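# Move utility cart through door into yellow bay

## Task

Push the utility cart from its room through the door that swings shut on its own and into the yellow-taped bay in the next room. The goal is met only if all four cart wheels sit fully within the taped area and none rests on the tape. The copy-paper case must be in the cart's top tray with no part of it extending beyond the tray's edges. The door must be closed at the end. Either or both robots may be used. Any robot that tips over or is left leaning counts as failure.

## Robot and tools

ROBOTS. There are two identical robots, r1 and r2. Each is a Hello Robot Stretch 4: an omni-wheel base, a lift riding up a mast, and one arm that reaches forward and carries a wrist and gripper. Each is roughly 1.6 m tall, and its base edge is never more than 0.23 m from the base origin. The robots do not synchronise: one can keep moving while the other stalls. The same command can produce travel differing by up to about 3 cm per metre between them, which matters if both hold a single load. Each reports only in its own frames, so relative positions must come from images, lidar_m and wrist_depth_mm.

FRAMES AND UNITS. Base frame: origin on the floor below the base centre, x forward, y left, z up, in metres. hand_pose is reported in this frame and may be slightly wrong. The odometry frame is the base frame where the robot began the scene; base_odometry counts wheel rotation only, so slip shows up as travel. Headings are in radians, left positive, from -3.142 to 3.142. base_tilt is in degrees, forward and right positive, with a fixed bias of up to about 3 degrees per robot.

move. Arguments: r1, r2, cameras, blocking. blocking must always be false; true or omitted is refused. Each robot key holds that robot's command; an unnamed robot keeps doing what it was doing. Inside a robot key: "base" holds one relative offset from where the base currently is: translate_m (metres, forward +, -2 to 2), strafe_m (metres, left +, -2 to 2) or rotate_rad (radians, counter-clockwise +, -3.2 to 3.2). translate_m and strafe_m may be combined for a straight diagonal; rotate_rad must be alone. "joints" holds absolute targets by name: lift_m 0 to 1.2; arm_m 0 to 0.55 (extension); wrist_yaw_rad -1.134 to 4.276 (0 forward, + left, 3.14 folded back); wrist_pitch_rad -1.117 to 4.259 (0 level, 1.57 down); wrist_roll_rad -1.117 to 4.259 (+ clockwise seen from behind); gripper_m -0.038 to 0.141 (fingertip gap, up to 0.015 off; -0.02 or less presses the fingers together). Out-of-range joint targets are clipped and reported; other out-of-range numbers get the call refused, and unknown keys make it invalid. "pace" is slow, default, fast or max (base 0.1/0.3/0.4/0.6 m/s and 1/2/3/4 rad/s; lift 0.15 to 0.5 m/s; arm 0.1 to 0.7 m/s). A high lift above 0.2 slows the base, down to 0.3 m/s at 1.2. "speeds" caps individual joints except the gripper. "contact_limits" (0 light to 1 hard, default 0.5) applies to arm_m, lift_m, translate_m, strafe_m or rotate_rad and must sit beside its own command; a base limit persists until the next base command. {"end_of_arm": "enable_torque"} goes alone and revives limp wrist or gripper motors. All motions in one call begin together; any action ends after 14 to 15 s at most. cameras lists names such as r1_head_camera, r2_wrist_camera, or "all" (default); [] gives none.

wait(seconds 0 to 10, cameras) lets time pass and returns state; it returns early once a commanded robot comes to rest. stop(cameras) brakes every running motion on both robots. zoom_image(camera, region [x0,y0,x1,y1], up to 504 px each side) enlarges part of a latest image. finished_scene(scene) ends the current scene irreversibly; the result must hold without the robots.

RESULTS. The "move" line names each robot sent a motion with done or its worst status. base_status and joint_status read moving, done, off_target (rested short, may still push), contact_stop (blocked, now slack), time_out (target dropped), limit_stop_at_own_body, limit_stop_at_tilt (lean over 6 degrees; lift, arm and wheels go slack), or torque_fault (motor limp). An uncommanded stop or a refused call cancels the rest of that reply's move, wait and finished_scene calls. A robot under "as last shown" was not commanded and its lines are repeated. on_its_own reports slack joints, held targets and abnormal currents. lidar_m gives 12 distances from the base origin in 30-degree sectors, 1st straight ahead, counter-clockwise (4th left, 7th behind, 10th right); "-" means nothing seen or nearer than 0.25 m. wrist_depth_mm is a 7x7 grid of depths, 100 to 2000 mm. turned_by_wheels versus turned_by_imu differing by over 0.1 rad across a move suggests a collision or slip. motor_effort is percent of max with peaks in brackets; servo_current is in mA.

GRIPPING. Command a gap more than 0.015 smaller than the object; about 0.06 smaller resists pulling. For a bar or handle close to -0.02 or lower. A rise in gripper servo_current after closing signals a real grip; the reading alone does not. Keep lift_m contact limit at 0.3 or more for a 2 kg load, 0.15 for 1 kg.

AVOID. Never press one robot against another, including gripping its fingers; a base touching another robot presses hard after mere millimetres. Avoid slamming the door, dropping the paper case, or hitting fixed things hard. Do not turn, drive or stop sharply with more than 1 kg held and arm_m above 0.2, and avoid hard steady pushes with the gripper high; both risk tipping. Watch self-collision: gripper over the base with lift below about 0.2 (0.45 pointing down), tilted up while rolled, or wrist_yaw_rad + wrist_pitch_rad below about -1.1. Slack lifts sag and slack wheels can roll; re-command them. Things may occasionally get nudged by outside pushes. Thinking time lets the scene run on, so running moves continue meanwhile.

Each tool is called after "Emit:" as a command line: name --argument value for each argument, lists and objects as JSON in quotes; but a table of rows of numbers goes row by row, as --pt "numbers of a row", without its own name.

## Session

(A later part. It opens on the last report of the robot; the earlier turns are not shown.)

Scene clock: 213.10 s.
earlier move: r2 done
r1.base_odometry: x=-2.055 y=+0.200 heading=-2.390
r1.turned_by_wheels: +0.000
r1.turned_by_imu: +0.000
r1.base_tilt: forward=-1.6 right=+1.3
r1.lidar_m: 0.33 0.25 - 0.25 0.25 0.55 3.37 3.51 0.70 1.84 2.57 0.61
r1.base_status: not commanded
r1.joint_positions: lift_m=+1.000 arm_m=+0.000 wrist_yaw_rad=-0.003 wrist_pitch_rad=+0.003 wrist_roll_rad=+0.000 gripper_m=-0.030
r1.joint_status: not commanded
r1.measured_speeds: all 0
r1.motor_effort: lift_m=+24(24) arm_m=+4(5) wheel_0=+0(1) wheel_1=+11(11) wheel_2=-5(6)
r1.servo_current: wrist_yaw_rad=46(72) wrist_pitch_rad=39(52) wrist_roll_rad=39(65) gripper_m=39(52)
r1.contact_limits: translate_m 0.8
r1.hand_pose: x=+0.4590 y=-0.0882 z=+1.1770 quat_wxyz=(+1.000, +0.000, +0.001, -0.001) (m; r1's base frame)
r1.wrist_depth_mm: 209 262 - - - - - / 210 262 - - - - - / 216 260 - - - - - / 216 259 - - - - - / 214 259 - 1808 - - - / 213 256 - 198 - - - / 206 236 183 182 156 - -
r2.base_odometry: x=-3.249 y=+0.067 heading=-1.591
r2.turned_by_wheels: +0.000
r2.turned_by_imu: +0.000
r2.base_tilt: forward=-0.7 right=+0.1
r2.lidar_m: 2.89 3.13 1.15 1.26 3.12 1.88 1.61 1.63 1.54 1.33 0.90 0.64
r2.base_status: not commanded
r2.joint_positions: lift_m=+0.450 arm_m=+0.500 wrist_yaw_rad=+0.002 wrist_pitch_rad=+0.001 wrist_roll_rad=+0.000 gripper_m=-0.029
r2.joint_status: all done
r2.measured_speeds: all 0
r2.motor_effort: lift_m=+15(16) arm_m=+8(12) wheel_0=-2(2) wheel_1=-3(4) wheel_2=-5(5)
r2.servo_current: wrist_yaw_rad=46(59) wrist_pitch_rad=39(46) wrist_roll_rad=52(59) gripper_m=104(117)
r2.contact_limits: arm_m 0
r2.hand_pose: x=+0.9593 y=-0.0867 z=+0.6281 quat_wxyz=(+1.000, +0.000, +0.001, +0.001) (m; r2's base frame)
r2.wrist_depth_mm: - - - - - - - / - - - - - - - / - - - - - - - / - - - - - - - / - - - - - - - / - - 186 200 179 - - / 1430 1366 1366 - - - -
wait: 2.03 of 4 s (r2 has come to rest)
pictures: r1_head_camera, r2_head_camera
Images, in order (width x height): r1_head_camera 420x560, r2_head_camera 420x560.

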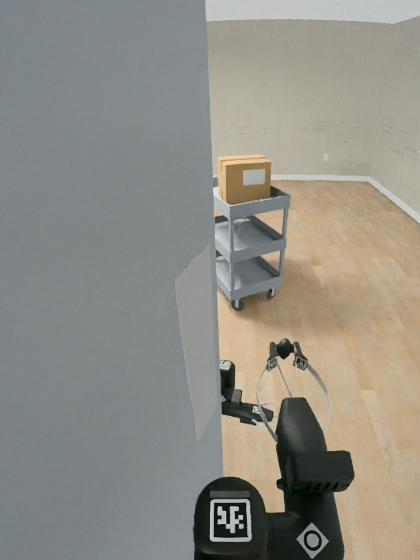

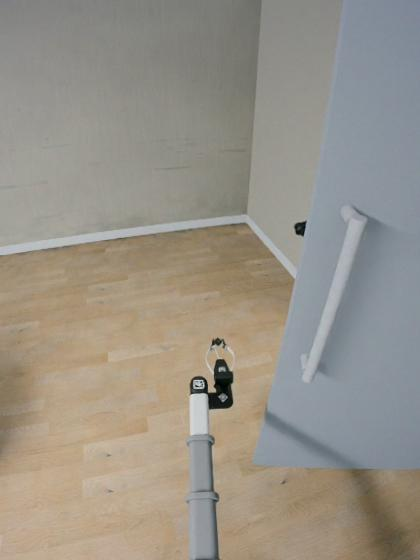

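Emit:
move --blocking false --r2 '{"base":{"rotate_rad":-0.2},"joints":{"arm_m":0.46},"pace":"slow","contact_limits":{"rotate_rad":0.8}}' --cameras '[]'

Emit:
wait --seconds 2 --cameras '[]'

Emit:
move --blocking false --r1 '{"base":{"translate_m":-0.3},"pace":"slow"}' --cameras '[]'

Emit:
wait --seconds 4 --cameras '["r2_head_camera","r1_head_camera"]'

Scene clock: 224.47 s.
move: r2 moving
r1: as last shown
r1.lidar_m: 0.32 0.25 - 0.25 0.25 0.57 3.37 3.53 0.72 1.82 2.56 0.54
r1.motor_effort: lift_m=+24(24) arm_m=+5(5) wheel_0=+1(1) wheel_1=+11(12) wheel_2=-5(5)
r1.servo_current: wrist_yaw_rad=46(59) wrist_pitch_rad=39(52) wrist_roll_rad=52(65) gripper_m=46(46)
r1.contact_limits: translate_m 0.8
r1.wrist_depth_mm: 210 262 - - - - - / 210 260 - - - - - / 216 260 - - - - - / 216 260 - - - - - / 214 259 - 1921 - - - / 213 257 - 198 - - - / 206 235 183 182 156 - -
r2.base_odometry: x=-3.249 y=+0.067 heading=-1.713
r2.turned_by_wheels: -0.122
r2.turned_by_imu: -0.118
r2.base_tilt: forward=-0.7 right=+0.1
r2.lidar_m: 0.73 3.12 1.20 1.16 3.93 2.02 1.63 1.61 1.67 1.34 1.01 0.67
r2.base_status: rotate_rad moving
r2.joint_positions: lift_m=+0.450 arm_m=+0.488 wrist_yaw_rad=+0.002 wrist_pitch_rad=+0.001 wrist_roll_rad=+0.000 gripper_m=-0.029
r2.joint_status: arm_m moving
r2.measured_speeds: translate_m=+0.001 strafe_m=-0.001 rotate_rad=-0.422 lift_m=+0.000 arm_m=-0.049 wrist_yaw_rad=+0.000 wrist_pitch_rad=+0.000 wrist_roll_rad=+0.000
r2.motor_effort: lift_m=+15(16) arm_m=-9(10) wheel_0=+6(8) wheel_1=+6(8) wheel_2=+7(9)
r2.servo_current: wrist_yaw_rad=46(52) wrist_pitch_rad=46(46) wrist_roll_rad=39(52) gripper_m=111(117)
r2.contact_limits: rotate_rad 0.8
r2.hand_pose: x=+0.9470 y=-0.0867 z=+0.6281 quat_wxyz=(+1.000, +0.000, +0.001, +0.001) (m; r2's base frame)
r2.wrist_depth_mm: - - - - - - - / - - - - - - - / - - - - - - - / - - - - - - - / - - - - - - - / - - 186 199 171 - - / 1430 1336 1336 - - - -
pictures: none
No camera images: "cameras" was empty.

Scene clock: 225.50 s.
earlier move: r2 done
r1.base_odometry: x=-2.055 y=+0.200 heading=-2.390
r1.turned_by_wheels: +0.000
r1.turned_by_imu: +0.000
r1.base_tilt: forward=-1.6 right=+1.3
r1.lidar_m: 0.34 0.25 - 0.25 0.26 0.54 3.39 3.52 0.72 1.82 2.58 0.50
r1.base_status: not commanded
r1.joint_positions: lift_m=+1.000 arm_m=+0.000 wrist_yaw_rad=-0.003 wrist_pitch_rad=+0.003 wrist_roll_rad=+0.000 gripper_m=-0.030
r1.joint_status: not commanded
r1.measured_speeds: all 0
r1.motor_effort: lift_m=+24(24) arm_m=+4(5) wheel_0=+0(1) wheel_1=+10(12) wheel_2=-5(6)
r1.servo_current: wrist_yaw_rad=39(59) wrist_pitch_rad=39(52) wrist_roll_rad=65(65) gripper_m=39(46)
r1.contact_limits: translate_m 0.8
r1.hand_pose: x=+0.4590 y=-0.0882 z=+1.1770 quat_wxyz=(+1.000, +0.000, +0.001, -0.001) (m; r1's base frame)
r1.wrist_depth_mm: 209 262 - - - - - / 210 260 - - - - - / 216 262 - - - - - / 215 260 - - - - - / 215 258 - 1863 - - - / 213 256 - 198 - - - / 206 235 183 182 156 - -
r2.base_odometry: x=-3.249 y=+0.067 heading=-1.787
r2.turned_by_wheels: -0.074
r2.turned_by_imu: -0.072
r2.base_tilt: forward=-0.7 right=+0.0
r2.lidar_m: 0.68 3.12 1.37 1.16 4.47 2.13 1.64 1.62 1.75 1.34 1.09 0.65
r2.base_status: done
r2.joint_positions: lift_m=+0.450 arm_m=+0.460 wrist_yaw_rad=+0.006 wrist_pitch_rad=+0.001 wrist_roll_rad=+0.000 gripper_m=-0.029
r2.joint_status: all done
r2.measured_speeds: all 0
r2.motor_effort: lift_m=+15(16) arm_m=-9(13) wheel_0=+20(21) wheel_1=+12(12) wheel_2=+19(19)
r2.servo_current: wrist_yaw_rad=39(65) wrist_pitch_rad=39(46) wrist_roll_rad=46(59) gripper_m=111(117)
r2.contact_limits: rotate_rad 0.8
r2.hand_pose: x=+0.9201 y=-0.0857 z=+0.6281 quat_wxyz=(+1.000, +0.000, +0.001, +0.003) (m; r2's base frame)
r2.wrist_depth_mm: - - - - - - - / - - - - - - - / - - - - - - - / - - - - - - - / - - - - - - - / - - 186 200 171 - - / 1397 1366 1366 - - - -
wait: 1.03 of 2 s (r2 has come to rest)
pictures: none
No camera images: "cameras" was empty.

Scene clock: 226.00 s.
move: r1 moving
r1.base_odometry: x=-2.046 y=+0.209 heading=-2.390
r1.turned_by_wheels: +0.000
r1.turned_by_imu: +0.000
r1.base_tilt: forward=-1.6 right=+1.3
r1.lidar_m: 0.34 0.25 - 0.25 0.25 0.62 3.39 3.51 0.70 1.75 2.56 0.50
r1.base_status: translate_m moving
r1.joint_positions: lift_m=+1.000 arm_m=+0.000 wrist_yaw_rad=-0.003 wrist_pitch_rad=+0.003 wrist_roll_rad=+0.000 gripper_m=-0.030
r1.joint_status: not commanded
r1.measured_speeds: translate_m=-0.048 strafe_m=+0.001 rotate_rad=+0.002 lift_m=+0.000 arm_m=+0.000 wrist_yaw_rad=+0.000 wrist_pitch_rad=+0.000 wrist_roll_rad=+0.000
r1.motor_effort: lift_m=+24(24) arm_m=+5(5) wheel_0=-5(10) wheel_1=-3(9) wheel_2=+5(6)
r1.servo_current: wrist_yaw_rad=39(52) wrist_pitch_rad=46(46) wrist_roll_rad=26(65) gripper_m=33(46)
r1.hand_pose: x=+0.4590 y=-0.0882 z=+1.1770 quat_wxyz=(+1.000, +0.000, +0.001, -0.001) (m; r1's base frame)
r1.wrist_depth_mm: 213 257 - - - - - / 208 256 - - - - - / 207 256 - - - - - / 213 255 - - - - - / 213 255 - 1863 - - - / 205 262 188 198 - - - / 204 233 183 182 156 - -
r2: as last shown
r2.turned_by_wheels: +0.000
r2.turned_by_imu: +0.000
r2.lidar_m: 0.67 3.12 1.40 1.17 4.46 2.12 1.67 1.60 1.75 1.37 1.08 0.65
r2.joint_positions: lift_m=+0.450 arm_m=+0.460 wrist_yaw_rad=+0.010 wrist_pitch_rad=+0.001 wrist_roll_rad=+0.000 gripper_m=-0.029
r2.measured_speeds: translate_m=+0.000 strafe_m=+0.000 rotate_rad=+0.000 lift_m=+0.000 arm_m=+0.000 wrist_yaw_rad=+0.017 wrist_pitch_rad=+0.000 wrist_roll_rad=+0.000
r2.motor_effort: lift_m=+16(16) arm_m=-8(9) wheel_0=+19(21) wheel_1=+12(12) wheel_2=+19(19)
r2.servo_current: wrist_yaw_rad=52(65) wrist_pitch_rad=39(46) wrist_roll_rad=39(65) gripper_m=104(117)
r2.contact_limits: rotate_rad 0.8
r2.hand_pose: x=+0.9205 y=-0.0844 z=+0.6281 quat_wxyz=(+1.000, +0.000, +0.001, +0.005) (m; r2's base frame)
r2.wrist_depth_mm: - - - - - - - / - - - - - - - / - - - - - - - / - - - - - - - / - - - - - - - / - - 186 200 170 - - / 1430 1336 1366 - - - -
pictures: none
No camera images: "cameras" was empty.

Scene clock: 229.80 s.
earlier move: r1 done
r1.base_odometry: x=-1.836 y=+0.405 heading=-2.390
r1.turned_by_wheels: +0.000
r1.turned_by_imu: +0.000
r1.base_tilt: forward=-1.6 right=+1.3
r1.lidar_m: 0.51 0.32 0.27 0.30 0.40 3.14 3.07 3.23 0.56 0.56 2.54 3.55
r1.base_status: done
r1.joint_positions: lift_m=+1.000 arm_m=+0.000 wrist_yaw_rad=-0.003 wrist_pitch_rad=+0.003 wrist_roll_rad=+0.000 gripper_m=-0.030
r1.joint_status: not commanded
r1.measured_speeds: all 0
r1.motor_effort: lift_m=+24(24) arm_m=+4(5) wheel_0=-3(10) wheel_1=-2(9) wheel_2=+2(6)
r1.servo_current: wrist_yaw_rad=65(72) wrist_pitch_rad=46(59) wrist_roll_rad=39(72) gripper_m=46(52)
r1.hand_pose: x=+0.4590 y=-0.0882 z=+1.1770 quat_wxyz=(+1.000, +0.000, +0.001, -0.001) (m; r1's base frame)
r1.wrist_depth_mm: 325 402 554 - - - - / 324 402 525 - - - - / 314 404 549 - - - - / 322 402 549 - - - - / 320 397 549 - - - - / 319 397 209 198 - - - / 319 351 183 - 156 - -
r2.base_odometry: x=-3.249 y=+0.067 heading=-1.787
r2.turned_by_wheels: +0.000
r2.turned_by_imu: +0.001
r2.base_tilt: forward=-0.6 right=+0.0
r2.lidar_m: 0.67 3.12 1.37 1.16 4.44 2.15 1.65 1.60 1.73 1.35 1.10 0.69
r2.base_status: not commanded
r2.joint_positions: lift_m=+0.450 arm_m=+0.460 wrist_yaw_rad=+0.015 wrist_pitch_rad=+0.001 wrist_roll_rad=+0.000 gripper_m=-0.029
r2.joint_status: not commanded
r2.measured_speeds: all 0
r2.motor_effort: lift_m=+15(16) arm_m=-8(9) wheel_0=+19(21) wheel_1=+12(12) wheel_2=+19(19)
r2.servo_current: wrist_yaw_rad=72(98) wrist_pitch_rad=46(46) wrist_roll_rad=46(65) gripper_m=104(117)
r2.contact_limits: rotate_rad 0.8
r2.hand_pose: x=+0.9208 y=-0.0832 z=+0.6281 quat_wxyz=(+1.000, +0.000, +0.001, +0.007) (m; r2's base frame)
r2.wrist_depth_mm: - - - - - - - / - - - - - - - / - - - - - - - / - - - - - - - / - - - - - - - / - - 186 200 171 - - / 1464 1366 1397 - - - -
wait: 3.80 of 4 s (r1 has come to rest)
pictures: r1_head_camera, r2_head_camera
Images, in order (width x height): r1_head_camera 420x560, r2_head_camera 420x560.

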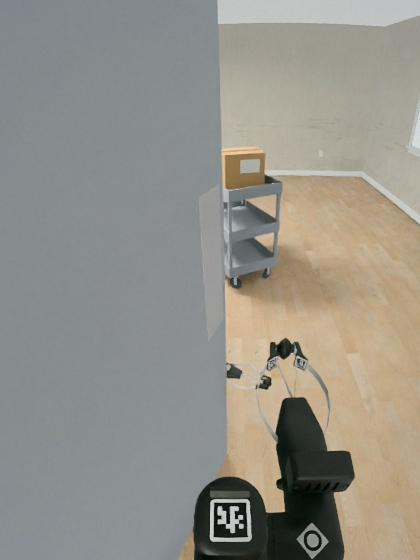

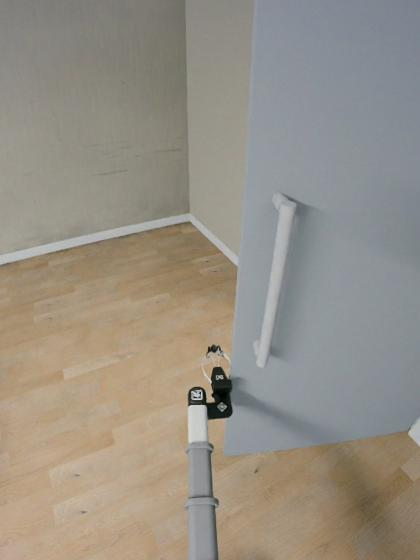

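Emit:
move --blocking false --r2 '{"base":{"rotate_rad":-0.28},"pace":"slow","contact_limits":{"rotate_rad":0.9}}' --cameras '[]'

Emit:
wait --seconds 3 --cameras '["r2_head_camera","r1_head_camera"]'

Scene clock: 234.17 s.
move: r2 contact_stop
r1: as last shown
r1.lidar_m: 0.49 0.32 0.28 0.30 0.39 3.15 3.05 3.21 0.57 0.57 2.56 3.53
r1.motor_effort: lift_m=+24(24) arm_m=+4(5) wheel_0=-3(3) wheel_1=-2(2) wheel_2=+2(2)
r1.servo_current: wrist_yaw_rad=59(65) wrist_pitch_rad=39(52) wrist_roll_rad=65(65) gripper_m=46(52)
r1.wrist_depth_mm: 310 387 525 - - - - / 312 384 521 - - - - / 312 384 521 - - - - / 301 384 517 - - - - / 301 382 517 - - - - / 298 379 208 198 - - - / 304 338 459 - 156 - -
r2.base_odometry: x=-3.239 y=+0.063 heading=-1.808
r2.turned_by_wheels: -0.021
r2.turned_by_imu: +0.019
r2.base_tilt: forward=-0.6 right=+0.0
r2.lidar_m: 0.75 3.10 1.34 1.14 4.47 2.09 1.67 1.64 1.75 1.38 1.06 0.67
r2.base_status: rotate_rad contact_stop
r2.joint_positions: lift_m=+0.450 arm_m=+0.460 wrist_yaw_rad=+0.005 wrist_pitch_rad=+0.001 wrist_roll_rad=+0.000 gripper_m=-0.029
r2.joint_status: not commanded
r2.measured_speeds: translate_m=+0.023 strafe_m=+0.017 rotate_rad=+0.152 lift_m=+0.000 arm_m=+0.000 wrist_yaw_rad=-0.115 wrist_pitch_rad=+0.000 wrist_roll_rad=+0.000
r2.on_its_own: the wheels are slack since a contact_stop
r2.motor_effort: lift_m=+15(16) arm_m=-7(9) wheel_0=+6(40) wheel_1=+5(24) wheel_2=+6(29)
r2.servo_current: wrist_yaw_rad=46(117) wrist_pitch_rad=39(46) wrist_roll_rad=39(52) gripper_m=111(111)
r2.contact_limits: rotate_rad 0.9
r2.hand_pose: x=+0.9199 y=-0.0860 z=+0.6281 quat_wxyz=(+1.000, +0.000, +0.001, +0.002) (m; r2's base frame)
r2.wrist_depth_mm: - - - - - - - / - - - - - - - / - - - - - - - / - - - - - - - / - - - - - - - / - - 186 200 171 - - / 1430 1366 1397 - - - -
pictures: none
No camera images: "cameras" was empty.

not run: a stop that you did not command came earlier in this reply.

Emit:
move --blocking false --r1 '{"base":{"translate_m":-0.3}}' --r2 '{"base":{"strafe_m":-0.22},"joints":{"arm_m":0.38},"pace":"slow","contact_limits":{"strafe_m":0.9}}' --cameras '[]'

Emit:
wait --seconds 1.9 --cameras '[]'

Emit:
wait --seconds 3 --cameras '["r2_head_camera","r2_head_left_camera","r1_head_camera"]'

Scene clock: 242.50 s.
earlier move: r2 contact_stop
move: r1 moving; r2 moving
r1.base_odometry: x=-1.813 y=+0.427 heading=-2.394
r1.turned_by_wheels: -0.003
r1.turned_by_imu: -0.062
r1.base_tilt: forward=-1.6 right=+1.3
r1.lidar_m: 0.26 0.25 0.25 0.25 0.38 3.15 3.05 3.15 0.55 0.53 2.49 0.48
r1.base_status: translate_m moving
r1.joint_positions: lift_m=+1.000 arm_m=+0.000 wrist_yaw_rad=-0.017 wrist_pitch_rad=+0.003 wrist_roll_rad=+0.000 gripper_m=-0.030
r1.joint_status: not commanded
r1.measured_speeds: translate_m=-0.124 strafe_m=+0.004 rotate_rad=-0.001 lift_m=+0.000 arm_m=+0.000 wrist_yaw_rad=+0.000 wrist_pitch_rad=+0.000 wrist_roll_rad=+0.000
r1.motor_effort: lift_m=+24(24) arm_m=+5(5) wheel_0=-18(18) wheel_1=-7(8) wheel_2=-2(11)
r1.servo_current: wrist_yaw_rad=104(117) wrist_pitch_rad=46(46) wrist_roll_rad=39(65) gripper_m=39(46)
r1.hand_pose: x=+0.4577 y=-0.0923 z=+1.1770 quat_wxyz=(+1.000, +0.000, +0.001, -0.008) (m; r1's base frame)
r1.wrist_depth_mm: 134 158 190 250 355 - - / 131 154 190 247 332 - - / 128 153 190 247 330 - - / 131 158 190 246 329 - - / 128 153 190 246 327 - - / 127 153 182 198 180 - - / 126 147 175 156 327 141 -
r2.base_odometry: x=-3.253 y=+0.065 heading=-1.801
r2.turned_by_wheels: +0.007
r2.turned_by_imu: +0.007
r2.base_tilt: forward=-0.7 right=+0.1
r2.lidar_m: 1.00 3.11 1.35 1.16 4.39 2.12 1.66 1.64 1.68 1.36 1.19 1.07
r2.base_status: earlier rotate_rad contact_stop (by the wheels' count: -0.014 of -0.280); strafe_m moving
r2.joint_positions: lift_m=+0.450 arm_m=+0.448 wrist_yaw_rad=+0.003 wrist_pitch_rad=+0.001 wrist_roll_rad=+0.000 gripper_m=-0.029
r2.joint_status: arm_m moving
r2.measured_speeds: translate_m=+0.000 strafe_m=-0.057 rotate_rad=+0.001 lift_m=+0.000 arm_m=-0.049 wrist_yaw_rad=+0.000 wrist_pitch_rad=+0.000 wrist_roll_rad=+0.000
r2.motor_effort: lift_m=+16(16) arm_m=-7(12) wheel_0=+8(8) wheel_1=-9(9) wheel_2=+0(2)
r2.servo_current: wrist_yaw_rad=52(52) wrist_pitch_rad=39(46) wrist_roll_rad=46(52) gripper_m=111(117)
r2.contact_limits: strafe_m 0.9
r2.hand_pose: x=+0.9071 y=-0.0866 z=+0.6281 quat_wxyz=(+1.000, +0.000, +0.001, +0.001) (m; r2's base frame)
r2.wrist_depth_mm: - - - - 384 357 340 / - - - - 387 364 342 / - - - - 392 368 343 / - - - - 394 368 347 / - - - - 399 373 347 / - - 186 199 179 370 347 / 1430 1336 1336 - 402 - 351
pictures: none
No camera images: "cameras" was empty.

Scene clock: 244.40 s.
earlier move: r1 moving; r2 moving
r1.base_odometry: x=-1.616 y=+0.610 heading=-2.393
r1.turned_by_wheels: +0.001
r1.turned_by_imu: -0.079
r1.base_tilt: forward=-1.7 right=+1.3
r1.lidar_m: 0.30 0.28 0.29 0.41 2.36 2.96 2.77 2.83 2.59 0.53 0.52 0.49
r1.base_status: translate_m moving
r1.joint_positions: lift_m=+1.000 arm_m=+0.000 wrist_yaw_rad=-0.016 wrist_pitch_rad=+0.003 wrist_roll_rad=+0.000 gripper_m=-0.030
r1.joint_status: not commanded
r1.measured_speeds: translate_m=+0.000 strafe_m=+0.000 rotate_rad=-0.001 lift_m=+0.000 arm_m=+0.000 wrist_yaw_rad=+0.000 wrist_pitch_rad=+0.000 wrist_roll_rad=+0.000
r1.motor_effort: lift_m=+24(24) arm_m=+5(5) wheel_0=-1(19) wheel_1=+1(9) wheel_2=-14(17)
r1.servo_current: wrist_yaw_rad=85(117) wrist_pitch_rad=46(52) wrist_roll_rad=52(65) gripper_m=39(46)
r1.hand_pose: x=+0.4578 y=-0.0920 z=+1.1770 quat_wxyz=(+1.000, +0.000, +0.001, -0.008) (m; r1's base frame)
r1.wrist_depth_mm: 152 177 200 236 287 368 - / 153 174 201 236 287 364 - / 155 174 201 236 286 364 - / 153 174 201 236 287 364 - / 153 175 201 237 289 366 - / 153 175 194 196 182 366 - / 156 168 177 153 289 330 -
r2.base_odometry: x=-3.428 y=+0.107 heading=-1.801
r2.turned_by_wheels: +0.000
r2.turned_by_imu: +0.001
r2.base_tilt: forward=-0.7 right=+0.1
r2.lidar_m: 1.25 3.17 1.59 1.34 4.21 2.02 1.59 1.57 1.47 1.19 1.16 1.15
r2.base_status: strafe_m moving
r2.joint_positions: lift_m=+0.450 arm_m=+0.380 wrist_yaw_rad=+0.003 wrist_pitch_rad=+0.001 wrist_roll_rad=+0.000 gripper_m=-0.029
r2.joint_status: all done
r2.measured_speeds: translate_m=-0.001 strafe_m=-0.077 rotate_rad=+0.007 lift_m=+0.000 arm_m=+0.000 wrist_yaw_rad=+0.000 wrist_pitch_rad=+0.000 wrist_roll_rad=+0.000
r2.motor_effort: lift_m=+15(16) arm_m=-7(12) wheel_0=+2(11) wheel_1=-5(9) wheel_2=-1(2)
r2.servo_current: wrist_yaw_rad=46(59) wrist_pitch_rad=46(46) wrist_roll_rad=46(52) gripper_m=111(117)
r2.contact_limits: strafe_m 0.9
r2.hand_pose: x=+0.8398 y=-0.0866 z=+0.6281 quat_wxyz=(+1.000, +0.000, +0.001, +0.001) (m; r2's base frame)
r2.wrist_depth_mm: - - - - 640 - - / - - - - 691 - - / - - - - - - - / - - - - - - - / - - - - - - - / - - 186 199 171 - - / 1430 1366 1366 - - - -
wait: 1.90 s; no rest
pictures: none
No camera images: "cameras" was empty.

Scene clock: 244.47 s.
earlier move: r1 done; r2 moving
r1.base_odometry: x=-1.616 y=+0.610 heading=-2.393
r1.turned_by_wheels: +0.000
r1.turned_by_imu: -0.014
r1.base_tilt: forward=-1.6 right=+1.3
r1.lidar_m: 0.33 0.26 0.29 0.39 2.34 2.94 2.79 2.83 2.61 0.53 0.50 0.48
r1.base_status: done
r1.joint_positions: lift_m=+1.000 arm_m=+0.000 wrist_yaw_rad=-0.016 wrist_pitch_rad=+0.003 wrist_roll_rad=+0.000 gripper_m=-0.030
r1.joint_status: not commanded
r1.measured_speeds: all 0
r1.motor_effort: lift_m=+24(24) arm_m=+5(5) wheel_0=-4(19) wheel_1=+2(9) wheel_2=-15(17)
r1.servo_current: wrist_yaw_rad=104(117) wrist_pitch_rad=46(52) wrist_roll_rad=39(65) gripper_m=46(46)
r1.hand_pose: x=+0.4578 y=-0.0920 z=+1.1770 quat_wxyz=(+1.000, +0.000, +0.001, -0.008) (m; r1's base frame)
r1.wrist_depth_mm: 151 176 199 236 286 368 - / 151 173 203 235 287 373 - / 157 173 200 236 289 366 - / 149 176 204 236 287 366 - / 152 173 201 236 289 373 - / 152 174 192 198 182 373 - / 155 166 176 154 290 332 -
r2.base_odometry: x=-3.433 y=+0.108 heading=-1.801
r2.turned_by_wheels: +0.000
r2.turned_by_imu: +0.000
r2.base_tilt: forward=-0.6 right=+0.1
r2.lidar_m: 1.29 3.16 1.65 1.35 4.19 2.02 1.58 1.56 1.51 1.16 1.14 1.16
r2.base_status: strafe_m moving
r2.joint_positions: lift_m=+0.450 arm_m=+0.380 wrist_yaw_rad=+0.003 wrist_pitch_rad=+0.001 wrist_roll_rad=+0.000 gripper_m=-0.029
r2.joint_status: all done
r2.measured_speeds: translate_m=+0.000 strafe_m=-0.072 rotate_rad=-0.001 lift_m=+0.000 arm_m=+0.000 wrist_yaw_rad=+0.000 wrist_pitch_rad=+0.000 wrist_roll_rad=+0.000
r2.motor_effort: lift_m=+15(16) arm_m=-7(12) wheel_0=+1(11) wheel_1=-3(9) wheel_2=+0(2)
r2.servo_current: wrist_yaw_rad=46(59) wrist_pitch_rad=39(46) wrist_roll_rad=52(52) gripper_m=111(117)
r2.contact_limits: strafe_m 0.9
r2.hand_pose: x=+0.8398 y=-0.0866 z=+0.6281 quat_wxyz=(+1.000, +0.000, +0.001, +0.001) (m; r2's base frame)
r2.wrist_depth_mm: - - - - 627 - - / - - - - 654 - - / - - - - - - - / - - - - - - - / - - - - - - - / - - 186 199 171 - - / 1464 1366 1397 - - - -
wait: 0.07 of 3 s (r1 has come to rest)
pictures: r1_head_camera, r2_head_camera, r2_head_left_camera
Images, in order (width x height): r1_head_camera 420x560, r2_head_camera 420x560, r2_head_left_camera 420x672.

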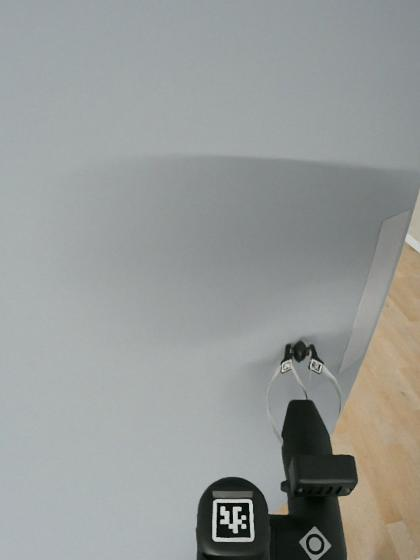

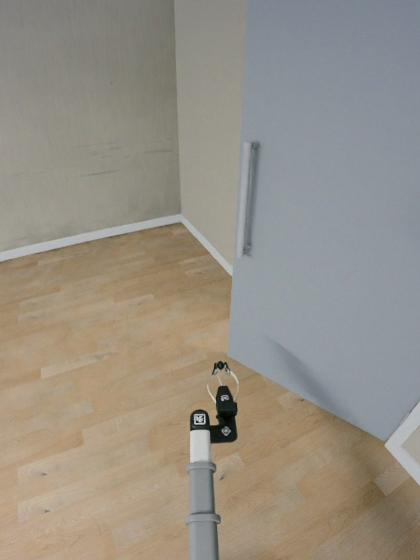

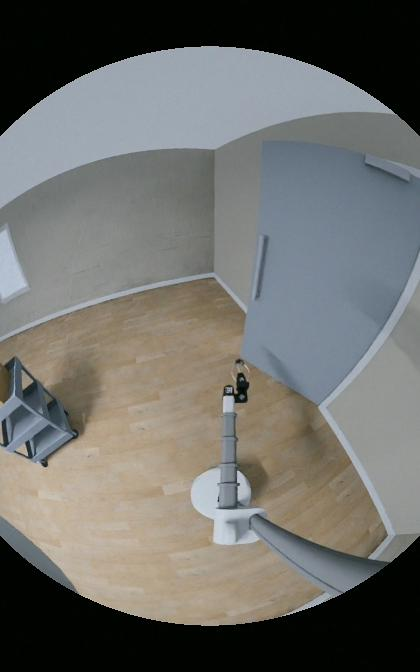

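Emit:
move --blocking false --r2 '{"base":{"strafe_m":0.01},"joints":{"arm_m":0.0}}' --r1 '{"base":{"rotate_rad":0.15},"contact_limits":{"rotate_rad":0.8}}' --cameras '[]'

Emit:
wait --seconds 2.5 --cameras '[]'

Emit:
wait --seconds 1.5 --cameras '["r2_head_camera","r1_head_left_camera","r1_head_right_camera"]'

Scene clock: 269.13 s.
earlier move: r2 done
move: r1 moving; r2 moving
r1.base_odometry: x=-1.616 y=+0.610 heading=-2.253
r1.turned_by_wheels: +0.139
r1.turned_by_imu: -0.247
r1.base_tilt: forward=-2.2 right=+1.6
r1.lidar_m: 0.30 0.25 0.27 0.33 0.58 2.72 2.82 2.82 2.84 2.28 0.38 0.50
r1.base_status: rotate_rad moving
r1.joint_positions: lift_m=+1.000 arm_m=+0.000 wrist_yaw_rad=-0.017 wrist_pitch_rad=+0.004 wrist_roll_rad=+0.000 gripper_m=-0.030
r1.joint_status: not commanded
r1.measured_speeds: translate_m=+0.001 strafe_m=-0.001 rotate_rad=+0.204 lift_m=+0.000 arm_m=+0.000 wrist_yaw_rad=+0.000 wrist_pitch_rad=+0.008 wrist_roll_rad=+0.000
r1.motor_effort: lift_m=+24(24) arm_m=+5(5) wheel_0=-2(6) wheel_1=-2(8) wheel_2=-18(23)
r1.servo_current: wrist_yaw_rad=98(111) wrist_pitch_rad=39(46) wrist_roll_rad=46(59) gripper_m=33(46)
r1.contact_limits: rotate_rad 0.8
r1.hand_pose: x=+0.4576 y=-0.0924 z=+1.1765 quat_wxyz=(+1.000, +0.000, +0.002, -0.009) (m; r1's base frame)
r1.wrist_depth_mm: 145 173 200 243 301 - - / 148 169 200 243 301 - - / 143 169 200 242 300 - - / 153 169 201 243 303 - - / 146 174 200 242 301 - - / 149 173 186 200 181 - - / 149 162 180 160 178 132 -
r2.base_odometry: x=-3.443 y=+0.110 heading=-1.801
r2.turned_by_wheels: +0.000
r2.turned_by_imu: +0.001
r2.base_tilt: forward=-0.7 right=+0.1
r2.lidar_m: 1.41 3.19 1.68 1.37 4.16 2.03 1.58 1.56 1.47 1.16 1.14 1.18
r2.base_status: strafe_m moving
r2.joint_positions: lift_m=+0.450 arm_m=+0.329 wrist_yaw_rad=+0.003 wrist_pitch_rad=+0.001 wrist_roll_rad=+0.000 gripper_m=-0.029
r2.joint_status: arm_m moving
r2.measured_speeds: translate_m=+0.000 strafe_m=+0.000 rotate_rad=+0.000 lift_m=+0.000 arm_m=-0.195 wrist_yaw_rad=+0.000 wrist_pitch_rad=+0.000 wrist_roll_rad=+0.000
r2.motor_effort: lift_m=+15(16) arm_m=-7(12) wheel_0=-1(9) wheel_1=+4(8) wheel_2=+0(1)
r2.servo_current: wrist_yaw_rad=46(59) wrist_pitch_rad=39(46) wrist_roll_rad=46(52) gripper_m=111(117)
r2.hand_pose: x=+0.7889 y=-0.0866 z=+0.6281 quat_wxyz=(+1.000, +0.000, +0.001, +0.001) (m; r2's base frame)
r2.wrist_depth_mm: - - - - 778 - - / - - - - - - - / - - - - - - - / - - - - - - - / - - - - - - - / - - 186 200 171 - - / 1464 1308 1366 - - - -
pictures: none
No camera images: "cameras" was empty.

Scene clock: 270.00 s.
earlier move: r1 done; r2 moving
r1.base_odometry: x=-1.616 y=+0.610 heading=-2.244
r1.turned_by_wheels: +0.009
r1.turned_by_imu: -0.001
r1.base_tilt: forward=-1.7 right=+1.3
r1.lidar_m: 0.31 0.26 0.26 0.32 0.57 2.71 2.84 2.81 2.82 2.31 0.38 0.51
r1.base_status: done
r1.joint_positions: lift_m=+1.000 arm_m=+0.000 wrist_yaw_rad=-0.014 wrist_pitch_rad=+0.004 wrist_roll_rad=+0.000 gripper_m=-0.030
r1.joint_status: not commanded
r1.measured_speeds: all 0
r1.motor_effort: lift_m=+24(24) arm_m=+6(6) wheel_0=-4(6) wheel_1=+1(8) wheel_2=-15(23)
r1.servo_current: wrist_yaw_rad=78(111) wrist_pitch_rad=39(52) wrist_roll_rad=39(59) gripper_m=46(46)
r1.contact_limits: rotate_rad 0.8
r1.hand_pose: x=+0.4578 y=-0.0913 z=+1.1765 quat_wxyz=(+1.000, +0.000, +0.002, -0.007) (m; r1's base frame)
r1.wrist_depth_mm: 147 175 203 246 - - - / 150 172 203 246 307 - - / 144 172 204 247 306 - - / 157 172 204 247 309 - - / 148 176 203 255 309 - - / 148 176 187 198 179 - - / 147 148 194 159 166 - -
r2.base_odometry: x=-3.443 y=+0.110 heading=-1.801
r2.turned_by_wheels: +0.000
r2.turned_by_imu: +0.000
r2.base_tilt: forward=-0.7 right=+0.1
r2.lidar_m: 1.39 3.18 1.63 1.34 4.18 2.03 1.58 1.55 1.48 1.18 1.14 1.19
r2.base_status: done
r2.joint_positions: lift_m=+0.450 arm_m=+0.067 wrist_yaw_rad=+0.003 wrist_pitch_rad=+0.001 wrist_roll_rad=+0.000 gripper_m=-0.029
r2.joint_status: arm_m moving
r2.measured_speeds: translate_m=+0.000 strafe_m=+0.000 rotate_rad=+0.000 lift_m=+0.000 arm_m=-0.238 wrist_yaw_rad=+0.000 wrist_pitch_rad=+0.000 wrist_roll_rad=+0.000
r2.motor_effort: lift_m=+15(16) arm_m=-6(12) wheel_0=-2(9) wheel_1=+4(8) wheel_2=+0(1)
r2.servo_current: wrist_yaw_rad=39(59) wrist_pitch_rad=39(46) wrist_roll_rad=52(59) gripper_m=124(124)
r2.hand_pose: x=+0.5267 y=-0.0866 z=+0.6281 quat_wxyz=(+1.000, +0.000, +0.001, +0.001) (m; r2's base frame)
r2.wrist_depth_mm: - - - - - - - / - - - - - - - / - - - - - - - / - - - - - - - / - - - - - - - / - - 186 200 171 - - / 1464 1336 1366 - - - -
wait: 0.87 of 2.5 s (r1 has come to rest)
pictures: none
No camera images: "cameras" was empty.

Scene clock: 270.87 s.
earlier move: r2 done
r1.base_odometry: x=-1.616 y=+0.610 heading=-2.244
r1.turned_by_wheels: +0.000
r1.turned_by_imu: +0.000
r1.base_tilt: forward=-1.7 right=+1.3
r1.lidar_m: 0.29 0.25 0.25 0.33 0.58 2.73 2.86 2.81 2.83 2.28 0.37 0.51
r1.base_status: done
r1.joint_positions: lift_m=+1.000 arm_m=+0.000 wrist_yaw_rad=-0.014 wrist_pitch_rad=+0.004 wrist_roll_rad=+0.000 gripper_m=-0.030
r1.joint_status: not commanded
r1.measured_speeds: all 0
r1.motor_effort: lift_m=+24(24) arm_m=+6(6) wheel_0=-2(6) wheel_1=+1(8) wheel_2=-12(23)
r1.servo_current: wrist_yaw_rad=78(111) wrist_pitch_rad=39(52) wrist_roll_rad=59(72) gripper_m=46(52)
r1.contact_limits: rotate_rad 0.8
r1.hand_pose: x=+0.4578 y=-0.0913 z=+1.1765 quat_wxyz=(+1.000, +0.000, +0.002, -0.007) (m; r1's base frame)
r1.wrist_depth_mm: 151 177 205 249 - - - / 148 173 204 248 - - - / 148 173 205 250 - - - / 146 173 211 249 309 - - / 148 173 205 256 310 - - / 148 176 189 197 285 - - / 148 148 194 183 158 - -
r2.base_odometry: x=-3.443 y=+0.110 heading=-1.801
r2.turned_by_wheels: +0.000
r2.turned_by_imu: +0.000
r2.base_tilt: forward=-0.7 right=+0.1
r2.lidar_m: 1.41 3.17 1.63 1.38 4.12 2.03 1.58 1.56 1.47 1.15 1.15 1.17
r2.base_status: done
r2.joint_positions: lift_m=+0.450 arm_m=+0.000 wrist_yaw_rad=+0.003 wrist_pitch_rad=+0.001 wrist_roll_rad=+0.000 gripper_m=-0.029
r2.joint_status: all done
r2.measured_speeds: all 0
r2.motor_effort: lift_m=+15(16) arm_m=-7(12) wheel_0=-2(9) wheel_1=+4(8) wheel_2=+0(1)
r2.servo_current: wrist_yaw_rad=39(65) wrist_pitch_rad=39(46) wrist_roll_rad=33(59) gripper_m=104(124)
r2.hand_pose: x=+0.4597 y=-0.0866 z=+0.6281 quat_wxyz=(+1.000, +0.000, +0.001, +0.001) (m; r2's base frame)
r2.wrist_depth_mm: - - - - - - - / - - - - - - - / - - - - 1182 - - / - - - - - - - / - - - - 1205 - - / - - 186 199 171 - - / 1430 1336 1336 - - - -
wait: 0.87 of 1.5 s (r2 has come to rest)
pictures: r1_head_left_camera, r1_head_right_camera, r2_head_camera
Images, in order (width x height): r1_head_left_camera 420x672, r1_head_right_camera 420x672, r2_head_camera 420x560.

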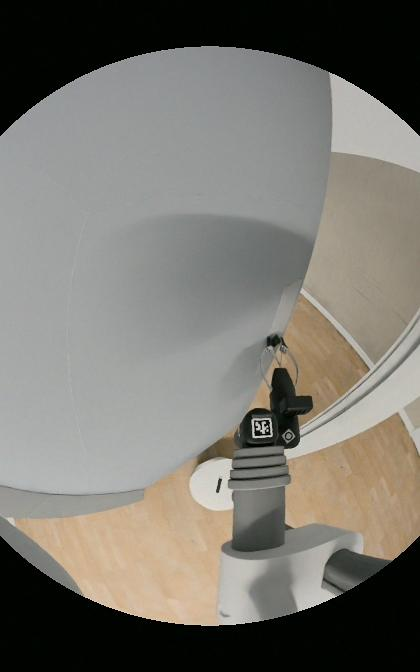

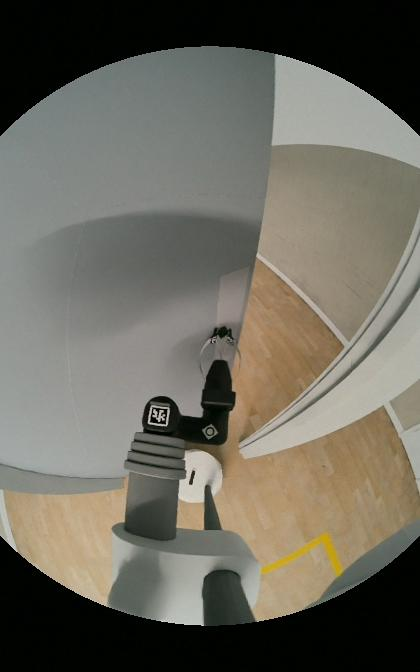

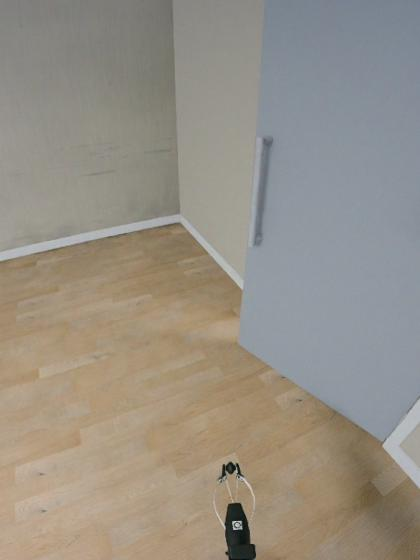

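Emit:
move --blocking false --r1 '{"base":{"translate_m":-0.3},"joints":{"lift_m":0.6}}' --cameras '[]'

Emit:
wait --seconds 3 --cameras '[]'

Emit:
move --blocking false --r1 '{"base":{"rotate_rad":0.4},"contact_limits":{"rotate_rad":0.8}}' --cameras '[]'

Emit:
wait --seconds 3 --cameras '["r1_head_camera","r1_head_left_camera"]'

Scene clock: 278.77 s.
move: r1 moving
r1.base_odometry: x=-1.596 y=+0.635 heading=-2.246
r1.turned_by_wheels: -0.002
r1.turned_by_imu: -0.003
r1.base_tilt: forward=-1.6 right=+1.3
r1.lidar_m: 0.31 0.25 0.25 0.35 0.58 2.67 2.84 2.79 2.82 2.30 0.37 0.48
r1.base_status: translate_m moving
r1.joint_positions: lift_m=+0.963 arm_m=+0.000 wrist_yaw_rad=-0.014 wrist_pitch_rad=-0.001 wrist_roll_rad=+0.000 gripper_m=-0.030
r1.joint_status: lift_m moving
r1.measured_speeds: translate_m=-0.121 strafe_m=+0.002 rotate_rad=-0.001 lift_m=-0.146 arm_m=+0.000 wrist_yaw_rad=+0.000 wrist_pitch_rad=-0.004 wrist_roll_rad=+0.000
r1.motor_effort: lift_m=+8(23) arm_m=+6(6) wheel_0=-11(12) wheel_1=-8(8) wheel_2=-1(11)
r1.servo_current: wrist_yaw_rad=72(85) wrist_pitch_rad=46(46) wrist_roll_rad=52(65) gripper_m=46(52)
r1.hand_pose: x=+0.4579 y=-0.0913 z=+1.1412 quat_wxyz=(+1.000, +0.000, -0.001, -0.007) (m; r1's base frame)
r1.wrist_depth_mm: 151 175 203 246 306 - - / 148 171 204 245 304 - - / 147 171 202 245 312 - - / 154 171 201 242 296 - - / 147 173 200 242 296 - - / 148 172 185 199 178 - - / 147 160 179 185 273 136 -
r2: as last shown
r2.base_tilt: forward=-0.6 right=+0.0
r2.lidar_m: 1.44 3.18 1.62 1.36 4.20 2.02 1.59 1.56 1.48 1.15 1.13 1.18
r2.motor_effort: lift_m=+15(16) arm_m=-7(7) wheel_0=-2(2) wheel_1=+4(4) wheel_2=+0(0)
r2.servo_current: wrist_yaw_rad=46(52) wrist_pitch_rad=39(46) wrist_roll_rad=52(52) gripper_m=111(117)
r2.wrist_depth_mm: - - - - - - - / - - - - - - - / - - - - 1182 - - / - - - - - - - / - - - - 1255 - - / - - 186 200 171 - - / 1464 1397 1366 - - - -
pictures: none
No camera images: "cameras" was empty.

Scene clock: 280.87 s.
earlier move: r1 done
r1.base_odometry: x=-1.429 y=+0.845 heading=-2.244
r1.turned_by_wheels: +0.002
r1.turned_by_imu: +0.000
r1.base_tilt: forward=-1.6 right=+1.3
r1.lidar_m: 0.40 0.38 0.38 0.55 2.34 2.57 2.55 2.53 2.80 2.41 0.71 0.54
r1.base_status: done
r1.joint_positions: lift_m=+0.600 arm_m=+0.000 wrist_yaw_rad=-0.003 wrist_pitch_rad=+0.000 wrist_roll_rad=+0.000 gripper_m=-0.030
r1.joint_status: all done
r1.measured_speeds: all 0
r1.motor_effort: lift_m=+13(23) arm_m=+4(6) wheel_0=-3(16) wheel_1=-1(8) wheel_2=+0(11)
r1.servo_current: wrist_yaw_rad=52(91) wrist_pitch_rad=46(52) wrist_roll_rad=52(72) gripper_m=46(52)
r1.hand_pose: x=+0.4590 y=-0.0882 z=+0.7787 quat_wxyz=(+1.000, +0.000, +0.000, -0.001) (m; r1's base frame)
r1.wrist_depth_mm: 207 229 255 286 329 373 - / 209 229 254 289 329 382 - / 206 229 254 287 329 384 - / 209 229 254 286 325 384 - / 210 228 253 286 325 379 - / 206 229 241 198 319 382 - / 208 218 245 281 177 397 1863
r2.base_odometry: x=-3.443 y=+0.110 heading=-1.801
r2.turned_by_wheels: +0.000
r2.turned_by_imu: +0.000
r2.base_tilt: forward=-0.7 right=+0.1
r2.lidar_m: 1.92 3.16 1.64 1.37 4.19 2.00 1.58 1.55 1.50 1.16 1.14 1.23
r2.base_status: not commanded
r2.joint_positions: lift_m=+0.450 arm_m=+0.000 wrist_yaw_rad=+0.003 wrist_pitch_rad=+0.001 wrist_roll_rad=+0.000 gripper_m=-0.029
r2.joint_status: not commanded
r2.measured_speeds: all 0
r2.motor_effort: lift_m=+15(16) arm_m=-7(8) wheel_0=-2(3) wheel_1=+4(4) wheel_2=+0(0)
r2.servo_current: wrist_yaw_rad=52(59) wrist_pitch_rad=39(46) wrist_roll_rad=46(65) gripper_m=111(117)
r2.hand_pose: x=+0.4597 y=-0.0866 z=+0.6281 quat_wxyz=(+1.000, +0.000, +0.001, +0.001) (m; r2's base frame)
r2.wrist_depth_mm: - - - - - - - / - - - - - - - / - - - - 1336 - - / - - - - - - - / - - - - 1366 - - / - - 186 200 179 - - / 1430 1366 1366 - - - -
wait: 2.10 of 3 s (r1 has come to rest)
pictures: none
No camera images: "cameras" was empty.

Scene clock: 281.37 s.
move: r1 moving
r1.base_odometry: x=-1.428 y=+0.845 heading=-2.000
r1.turned_by_wheels: +0.244
r1.turned_by_imu: +0.237
r1.base_tilt: forward=-1.7 right=+1.4
r1.lidar_m: 0.37 0.37 0.46 0.68 2.36 2.74 2.53 2.58 2.61 2.35 0.56 0.44
r1.base_status: rotate_rad moving
r1.joint_positions: lift_m=+0.600 arm_m=+0.000 wrist_yaw_rad=-0.025 wrist_pitch_rad=+0.000 wrist_roll_rad=+0.000 gripper_m=-0.030
r1.joint_status: not commanded
r1.measured_speeds: translate_m=+0.003 strafe_m=+0.000 rotate_rad=+0.813 lift_m=+0.000 arm_m=-0.001 wrist_yaw_rad=-0.129 wrist_pitch_rad=+0.000 wrist_roll_rad=+0.000
r1.motor_effort: lift_m=+13(13) arm_m=+5(5) wheel_0=-11(11) wheel_1=-8(8) wheel_2=-24(24)
r1.servo_current: wrist_yaw_rad=117(117) wrist_pitch_rad=39(52) wrist_roll_rad=26(52) gripper_m=39(46)
r1.contact_limits: rotate_rad 0.8
r1.hand_pose: x=+0.4569 y=-0.0945 z=+0.7787 quat_wxyz=(+1.000, +0.000, +0.000, -0.012) (m; r1's base frame)
r1.wrist_depth_mm: 177 189 202 220 239 262 283 / 177 189 203 221 238 262 287 / 177 191 202 220 238 262 287 / 177 190 204 219 239 263 287 / 178 189 204 220 239 262 282 / 176 189 202 191 180 267 289 / 176 186 153 174 243 151 289
r2: as last shown
r2.lidar_m: 1.90 3.15 1.63 1.35 4.20 2.02 1.57 1.55 1.48 1.17 1.14 1.23
r2.servo_current: wrist_yaw_rad=52(52) wrist_pitch_rad=33(46) wrist_roll_rad=33(52) gripper_m=117(117)
r2.wrist_depth_mm: - - - - - - - / - - - - - - - / - - - - - - - / - - - - - - - / - - - - 1308 - - / - - 186 200 179 - - / 1430 1366 1366 - - - -
pictures: none
No camera images: "cameras" was empty.

Scene clock: 282.57 s.
earlier move: r1 done
r1.base_odometry: x=-1.428 y=+0.845 heading=-1.845
r1.turned_by_wheels: +0.155
r1.turned_by_imu: -0.072
r1.base_tilt: forward=-1.7 right=+1.3
r1.lidar_m: 0.38 0.37 0.43 0.60 2.42 2.88 2.56 2.57 2.60 2.29 0.48 0.47
r1.base_status: done
r1.joint_positions: lift_m=+0.600 arm_m=+0.000 wrist_yaw_rad=-0.010 wrist_pitch_rad=+0.002 wrist_roll_rad=+0.000 gripper_m=-0.030
r1.joint_status: not commanded
r1.measured_speeds: all 0
r1.motor_effort: lift_m=+15(15) arm_m=+5(11) wheel_0=+0(17) wheel_1=+2(10) wheel_2=-14(33)
r1.servo_current: wrist_yaw_rad=72(293) wrist_pitch_rad=39(52) wrist_roll_rad=46(65) gripper_m=46(46)
r1.contact_limits: rotate_rad 0.8
r1.hand_pose: x=+0.4583 y=-0.0902 z=+0.7779 quat_wxyz=(+1.000, +0.000, +0.001, -0.005) (m; r1's base frame)
r1.wrist_depth_mm: 183 197 213 236 258 287 322 / 182 197 214 235 259 287 320 / 185 197 214 235 258 290 322 / 185 198 214 235 259 289 324 / 185 198 216 236 259 289 322 / 182 198 207 200 256 289 319 / 184 191 211 179 249 301 319
r2.base_odometry: x=-3.443 y=+0.110 heading=-1.801
r2.turned_by_wheels: +0.000
r2.turned_by_imu: +0.000
r2.base_tilt: forward=-0.7 right=+0.0
r2.lidar_m: 1.91 3.18 1.66 1.35 4.17 2.01 1.58 1.53 1.50 1.17 1.14 1.22
r2.base_status: not commanded
r2.joint_positions: lift_m=+0.450 arm_m=+0.000 wrist_yaw_rad=+0.003 wrist_pitch_rad=+0.001 wrist_roll_rad=+0.000 gripper_m=-0.029
r2.joint_status: not commanded
r2.measured_speeds: all 0
r2.motor_effort: lift_m=+15(16) arm_m=-7(8) wheel_0=-2(3) wheel_1=+4(4) wheel_2=+0(1)
r2.servo_current: wrist_yaw_rad=52(65) wrist_pitch_rad=46(46) wrist_roll_rad=59(65) gripper_m=111(117)
r2.hand_pose: x=+0.4597 y=-0.0866 z=+0.6281 quat_wxyz=(+1.000, +0.000, +0.001, +0.001) (m; r2's base frame)
r2.wrist_depth_mm: - - - - - - - / - - - - - - - / - - - - - - - / - - - - - - - / - - - - 1336 - - / - - 186 199 179 - - / 1464 1336 1366 - - - -
wait: 1.20 of 3 s (r1 has come to rest)
pictures: r1_head_camera, r1_head_left_camera
Images, in order (width x height): r1_head_camera 420x560, r1_head_left_camera 420x672.

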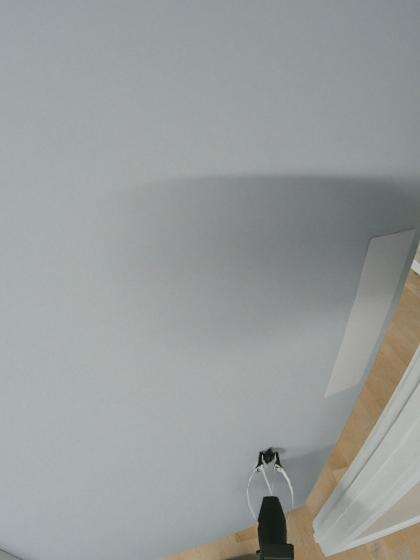

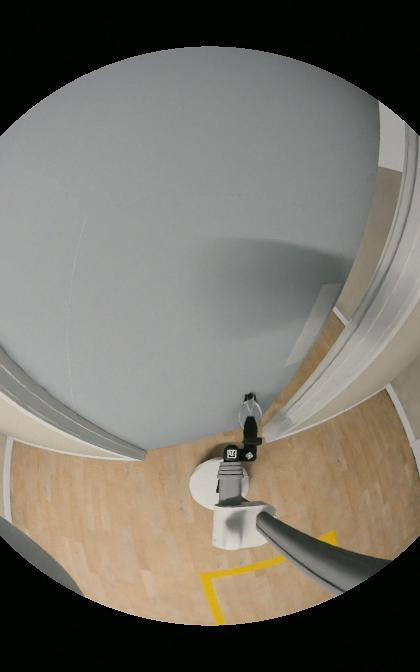

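Emit:
move --blocking false --r1 '{"base":{"translate_m":-0.3}}' --cameras '[]'

Emit:
wait --seconds 3 --cameras '[]'

Emit:
move --blocking false --r1 '{"base":{"rotate_rad":0.23}}' --cameras '[]'

Emit:
wait --seconds 2 --cameras '["r1_head_camera","r1_head_left_camera"]'

Scene clock: 290.57 s.
move: r1 moving
r1.base_odometry: x=-1.420 y=+0.875 heading=-1.846
r1.turned_by_wheels: +0.000
r1.turned_by_imu: -0.001
r1.base_tilt: forward=-1.6 right=+1.3
r1.lidar_m: 0.39 0.38 0.47 0.59 2.41 2.87 2.51 2.53 2.59 2.30 0.52 0.48
r1.base_status: translate_m moving
r1.joint_positions: lift_m=+0.600 arm_m=+0.000 wrist_yaw_rad=-0.003 wrist_pitch_rad=+0.002 wrist_roll_rad=+0.000 gripper_m=-0.030
r1.joint_status: not commanded
r1.measured_speeds: translate_m=-0.122 strafe_m=+0.001 rotate_rad=-0.004 lift_m=+0.000 arm_m=+0.000 wrist_yaw_rad=+0.002 wrist_pitch_rad=+0.000 wrist_roll_rad=+0.000
r1.motor_effort: lift_m=+15(15) arm_m=+4(5) wheel_0=-6(9) wheel_1=-6(7) wheel_2=+8(14)
r1.servo_current: wrist_yaw_rad=52(78) wrist_pitch_rad=39(46) wrist_roll_rad=39(65) gripper_m=46(52)
r1.hand_pose: x=+0.4590 y=-0.0882 z=+0.7779 quat_wxyz=(+1.000, +0.000, +0.001, -0.001) (m; r1's base frame)
r1.wrist_depth_mm: 192 205 220 238 258 281 309 / 192 206 221 237 259 282 304 / 192 206 220 238 259 283 309 / 193 206 221 238 257 283 310 / 193 207 221 240 259 282 309 / 193 206 215 198 255 283 306 / 194 200 219 235 178 289 312
r2: as last shown
r2.turned_by_imu: +0.001
r2.base_tilt: forward=-0.7 right=+0.1
r2.lidar_m: 1.92 3.18 1.62 1.35 4.19 2.02 1.61 1.54 1.48 1.17 1.14 1.24
r2.motor_effort: lift_m=+15(15) arm_m=-7(7) wheel_0=-2(3) wheel_1=+4(4) wheel_2=+0(0)
r2.servo_current: wrist_yaw_rad=59(59) wrist_pitch_rad=46(46) wrist_roll_rad=59(65) gripper_m=111(117)
r2.wrist_depth_mm: - - - - - - - / - - - - - - - / - - - - 1366 - - / - - - - - - - / - - - - 1366 - - / - - 186 200 179 - - / 1464 1366 1366 - - - -
pictures: none
No camera images: "cameras" was empty.

Scene clock: 292.57 s.
earlier move: r1 done
r1.base_odometry: x=-1.347 y=+1.134 heading=-1.846
r1.turned_by_wheels: +0.000
r1.turned_by_imu: +0.000
r1.base_tilt: forward=-1.6 right=+1.2
r1.lidar_m: 0.60 0.58 0.71 1.21 2.34 2.57 2.27 2.30 2.67 2.36 1.01 0.69
r1.base_status: done
r1.joint_positions: lift_m=+0.600 arm_m=+0.000 wrist_yaw_rad=-0.002 wrist_pitch_rad=+0.002 wrist_roll_rad=+0.000 gripper_m=-0.030
r1.joint_status: not commanded
r1.measured_speeds: all 0
r1.motor_effort: lift_m=+15(15) arm_m=+4(5) wheel_0=-3(9) wheel_1=-1(7) wheel_2=-1(14)
r1.servo_current: wrist_yaw_rad=46(78) wrist_pitch_rad=39(52) wrist_roll_rad=59(65) gripper_m=39(52)
r1.hand_pose: x=+0.4590 y=-0.0881 z=+0.7779 quat_wxyz=(+1.000, +0.000, +0.001, -0.001) (m; r1's base frame)
r1.wrist_depth_mm: 368 384 404 427 449 469 421 / 370 384 407 424 445 469 427 / 368 387 402 427 449 469 430 / 368 387 404 424 445 473 430 / 373 387 407 430 452 473 433 / 370 384 399 198 452 473 436 / 373 379 402 421 162 480 436
r2.base_odometry: x=-3.443 y=+0.110 heading=-1.801
r2.turned_by_wheels: +0.000
r2.turned_by_imu: +0.000
r2.base_tilt: forward=-0.6 right=+0.1
r2.lidar_m: 1.89 3.19 1.63 1.37 4.18 1.99 1.56 1.54 1.46 1.18 1.12 1.28
r2.base_status: not commanded
r2.joint_positions: lift_m=+0.450 arm_m=+0.000 wrist_yaw_rad=+0.003 wrist_pitch_rad=+0.001 wrist_roll_rad=+0.000 gripper_m=-0.029
r2.joint_status: not commanded
r2.measured_speeds: all 0
r2.motor_effort: lift_m=+15(16) arm_m=-7(8) wheel_0=-2(3) wheel_1=+4(4) wheel_2=+0(1)
r2.servo_current: wrist_yaw_rad=59(59) wrist_pitch_rad=39(46) wrist_roll_rad=46(65) gripper_m=111(117)
r2.hand_pose: x=+0.4597 y=-0.0866 z=+0.6281 quat_wxyz=(+1.000, +0.000, +0.001, +0.001) (m; r2's base frame)
r2.wrist_depth_mm: - - - - - - - / - - - - - - - / - - - - - - - / - - - - - - - / - - - - - - - / - - 186 199 171 - - / 1397 1366 1397 - - - -
wait: 2.00 of 3 s (r1 has come to rest)
pictures: none
No camera images: "cameras" was empty.

Scene clock: 293.07 s.
move: r1 moving
r1.base_odometry: x=-1.347 y=+1.134 heading=-1.646
r1.turned_by_wheels: +0.199
r1.turned_by_imu: +0.200
r1.base_tilt: forward=-1.6 right=+1.3
r1.lidar_m: 0.60 0.64 0.72 2.01 2.43 2.37 2.26 2.36 2.48 2.23 0.74 0.64
r1.base_status: rotate_rad moving
r1.joint_positions: lift_m=+0.600 arm_m=+0.000 wrist_yaw_rad=-0.002 wrist_pitch_rad=+0.002 wrist_roll_rad=+0.000 gripper_m=-0.030
r1.joint_status: not commanded
r1.measured_speeds: translate_m=-0.001 strafe_m=+0.000 rotate_rad=+0.378 lift_m=+0.000 arm_m=+0.001 wrist_yaw_rad=+0.002 wrist_pitch_rad=+0.000 wrist_roll_rad=+0.000
r1.motor_effort: lift_m=+15(15) arm_m=+4(5) wheel_0=-3(8) wheel_1=-1(9) wheel_2=+0(7)
r1.servo_current: wrist_yaw_rad=59(65) wrist_pitch_rad=39(52) wrist_roll_rad=39(59) gripper_m=46(46)
r1.hand_pose: x=+0.4590 y=-0.0881 z=+0.7779 quat_wxyz=(+1.000, +0.000, +0.001, -0.001) (m; r1's base frame)
r1.wrist_depth_mm: 387 384 387 389 389 389 392 / 384 384 392 389 392 392 392 / 387 389 389 389 394 392 392 / 387 389 389 392 392 392 397 / 387 389 389 394 397 397 397 / 389 392 392 198 397 394 397 / 387 389 394 397 170 397 399
r2: as last shown
r2.base_tilt: forward=-0.7 right=+0.1
r2.lidar_m: 1.92 3.18 1.65 1.36 4.20 2.00 1.60 1.55 1.45 1.15 1.14 1.28
r2.motor_effort: lift_m=+15(16) arm_m=-7(7) wheel_0=-2(2) wheel_1=+4(4) wheel_2=+0(0)
r2.servo_current: wrist_yaw_rad=46(59) wrist_pitch_rad=33(46) wrist_roll_rad=46(52) gripper_m=111(117)
r2.wrist_depth_mm: - - - - - - - / - - - - - - - / - - - - - - - / - - - - - - - / - - - - - - - / - - 186 200 171 - - / 1464 1366 1366 - - - -
pictures: none
No camera images: "cameras" was empty.

Scene clock: 293.53 s.
earlier move: r1 done
r1.base_odometry: x=-1.347 y=+1.134 heading=-1.616
r1.turned_by_wheels: +0.030
r1.turned_by_imu: +0.030
r1.base_tilt: forward=-1.6 right=+1.3
r1.lidar_m: 0.59 0.61 0.77 2.24 2.46 2.33 2.26 2.39 2.44 2.01 0.74 0.64
r1.base_status: done
r1.joint_positions: lift_m=+0.600 arm_m=+0.000 wrist_yaw_rad=-0.002 wrist_pitch_rad=+0.002 wrist_roll_rad=+0.000 gripper_m=-0.030
r1.joint_status: not commanded
r1.measured_speeds: all 0
r1.motor_effort: lift_m=+14(15) arm_m=+4(5) wheel_0=-4(8) wheel_1=-1(9) wheel_2=-2(7)
r1.servo_current: wrist_yaw_rad=46(65) wrist_pitch_rad=52(52) wrist_roll_rad=52(59) gripper_m=39(46)
r1.hand_pose: x=+0.4591 y=-0.0880 z=+0.7779 quat_wxyz=(+1.000, +0.000, +0.001, -0.001) (m; r1's base frame)
r1.wrist_depth_mm: 389 387 384 387 382 379 379 / 392 392 389 384 384 382 379 / 389 389 389 387 384 384 382 / 392 389 389 387 387 382 382 / 394 392 392 387 387 384 384 / 397 397 392 198 389 382 387 / 397 392 392 389 170 384 389
r2.base_odometry: x=-3.443 y=+0.110 heading=-1.801
r2.turned_by_wheels: +0.000
r2.turned_by_imu: +0.000
r2.base_tilt: forward=-0.7 right=+0.1
r2.lidar_m: 1.90 3.19 1.62 1.35 4.20 2.01 1.57 1.57 1.48 1.17 1.14 1.23
r2.base_status: not commanded
r2.joint_positions: lift_m=+0.450 arm_m=+0.000 wrist_yaw_rad=+0.003 wrist_pitch_rad=+0.001 wrist_roll_rad=+0.000 gripper_m=-0.029
r2.joint_status: not commanded
r2.measured_speeds: all 0
r2.motor_effort: lift_m=+15(16) arm_m=-7(7) wheel_0=-2(2) wheel_1=+4(4) wheel_2=+0(0)
r2.servo_current: wrist_yaw_rad=52(59) wrist_pitch_rad=46(46) wrist_roll_rad=46(52) gripper_m=117(117)
r2.hand_pose: x=+0.4597 y=-0.0866 z=+0.6281 quat_wxyz=(+1.000, +0.000, +0.001, +0.001) (m; r2's base frame)
r2.wrist_depth_mm: - - - - - - - / - - - - - - - / - - - - - - - / - - - - - - - / - - - - - - - / - - 186 200 171 - - / 1397 1366 1366 - - - -
wait: 0.47 of 2 s (r1 has come to rest)
pictures: r1_head_camera, r1_head_left_camera
Images, in order (width x height): r1_head_camera 420x560, r1_head_left_camera 420x672.

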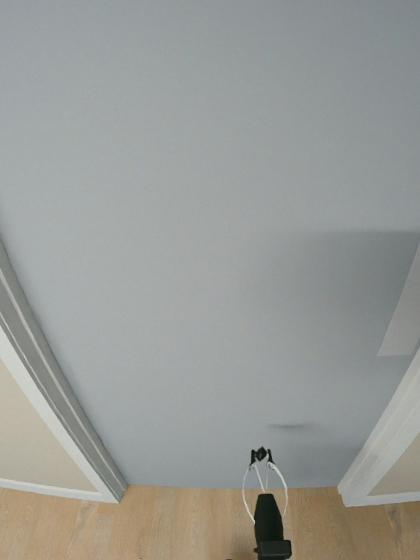

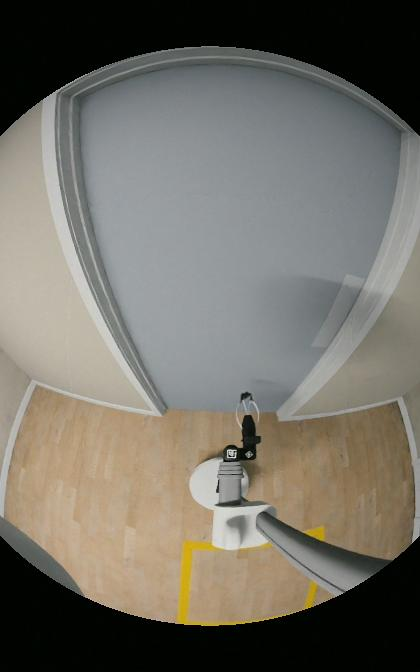

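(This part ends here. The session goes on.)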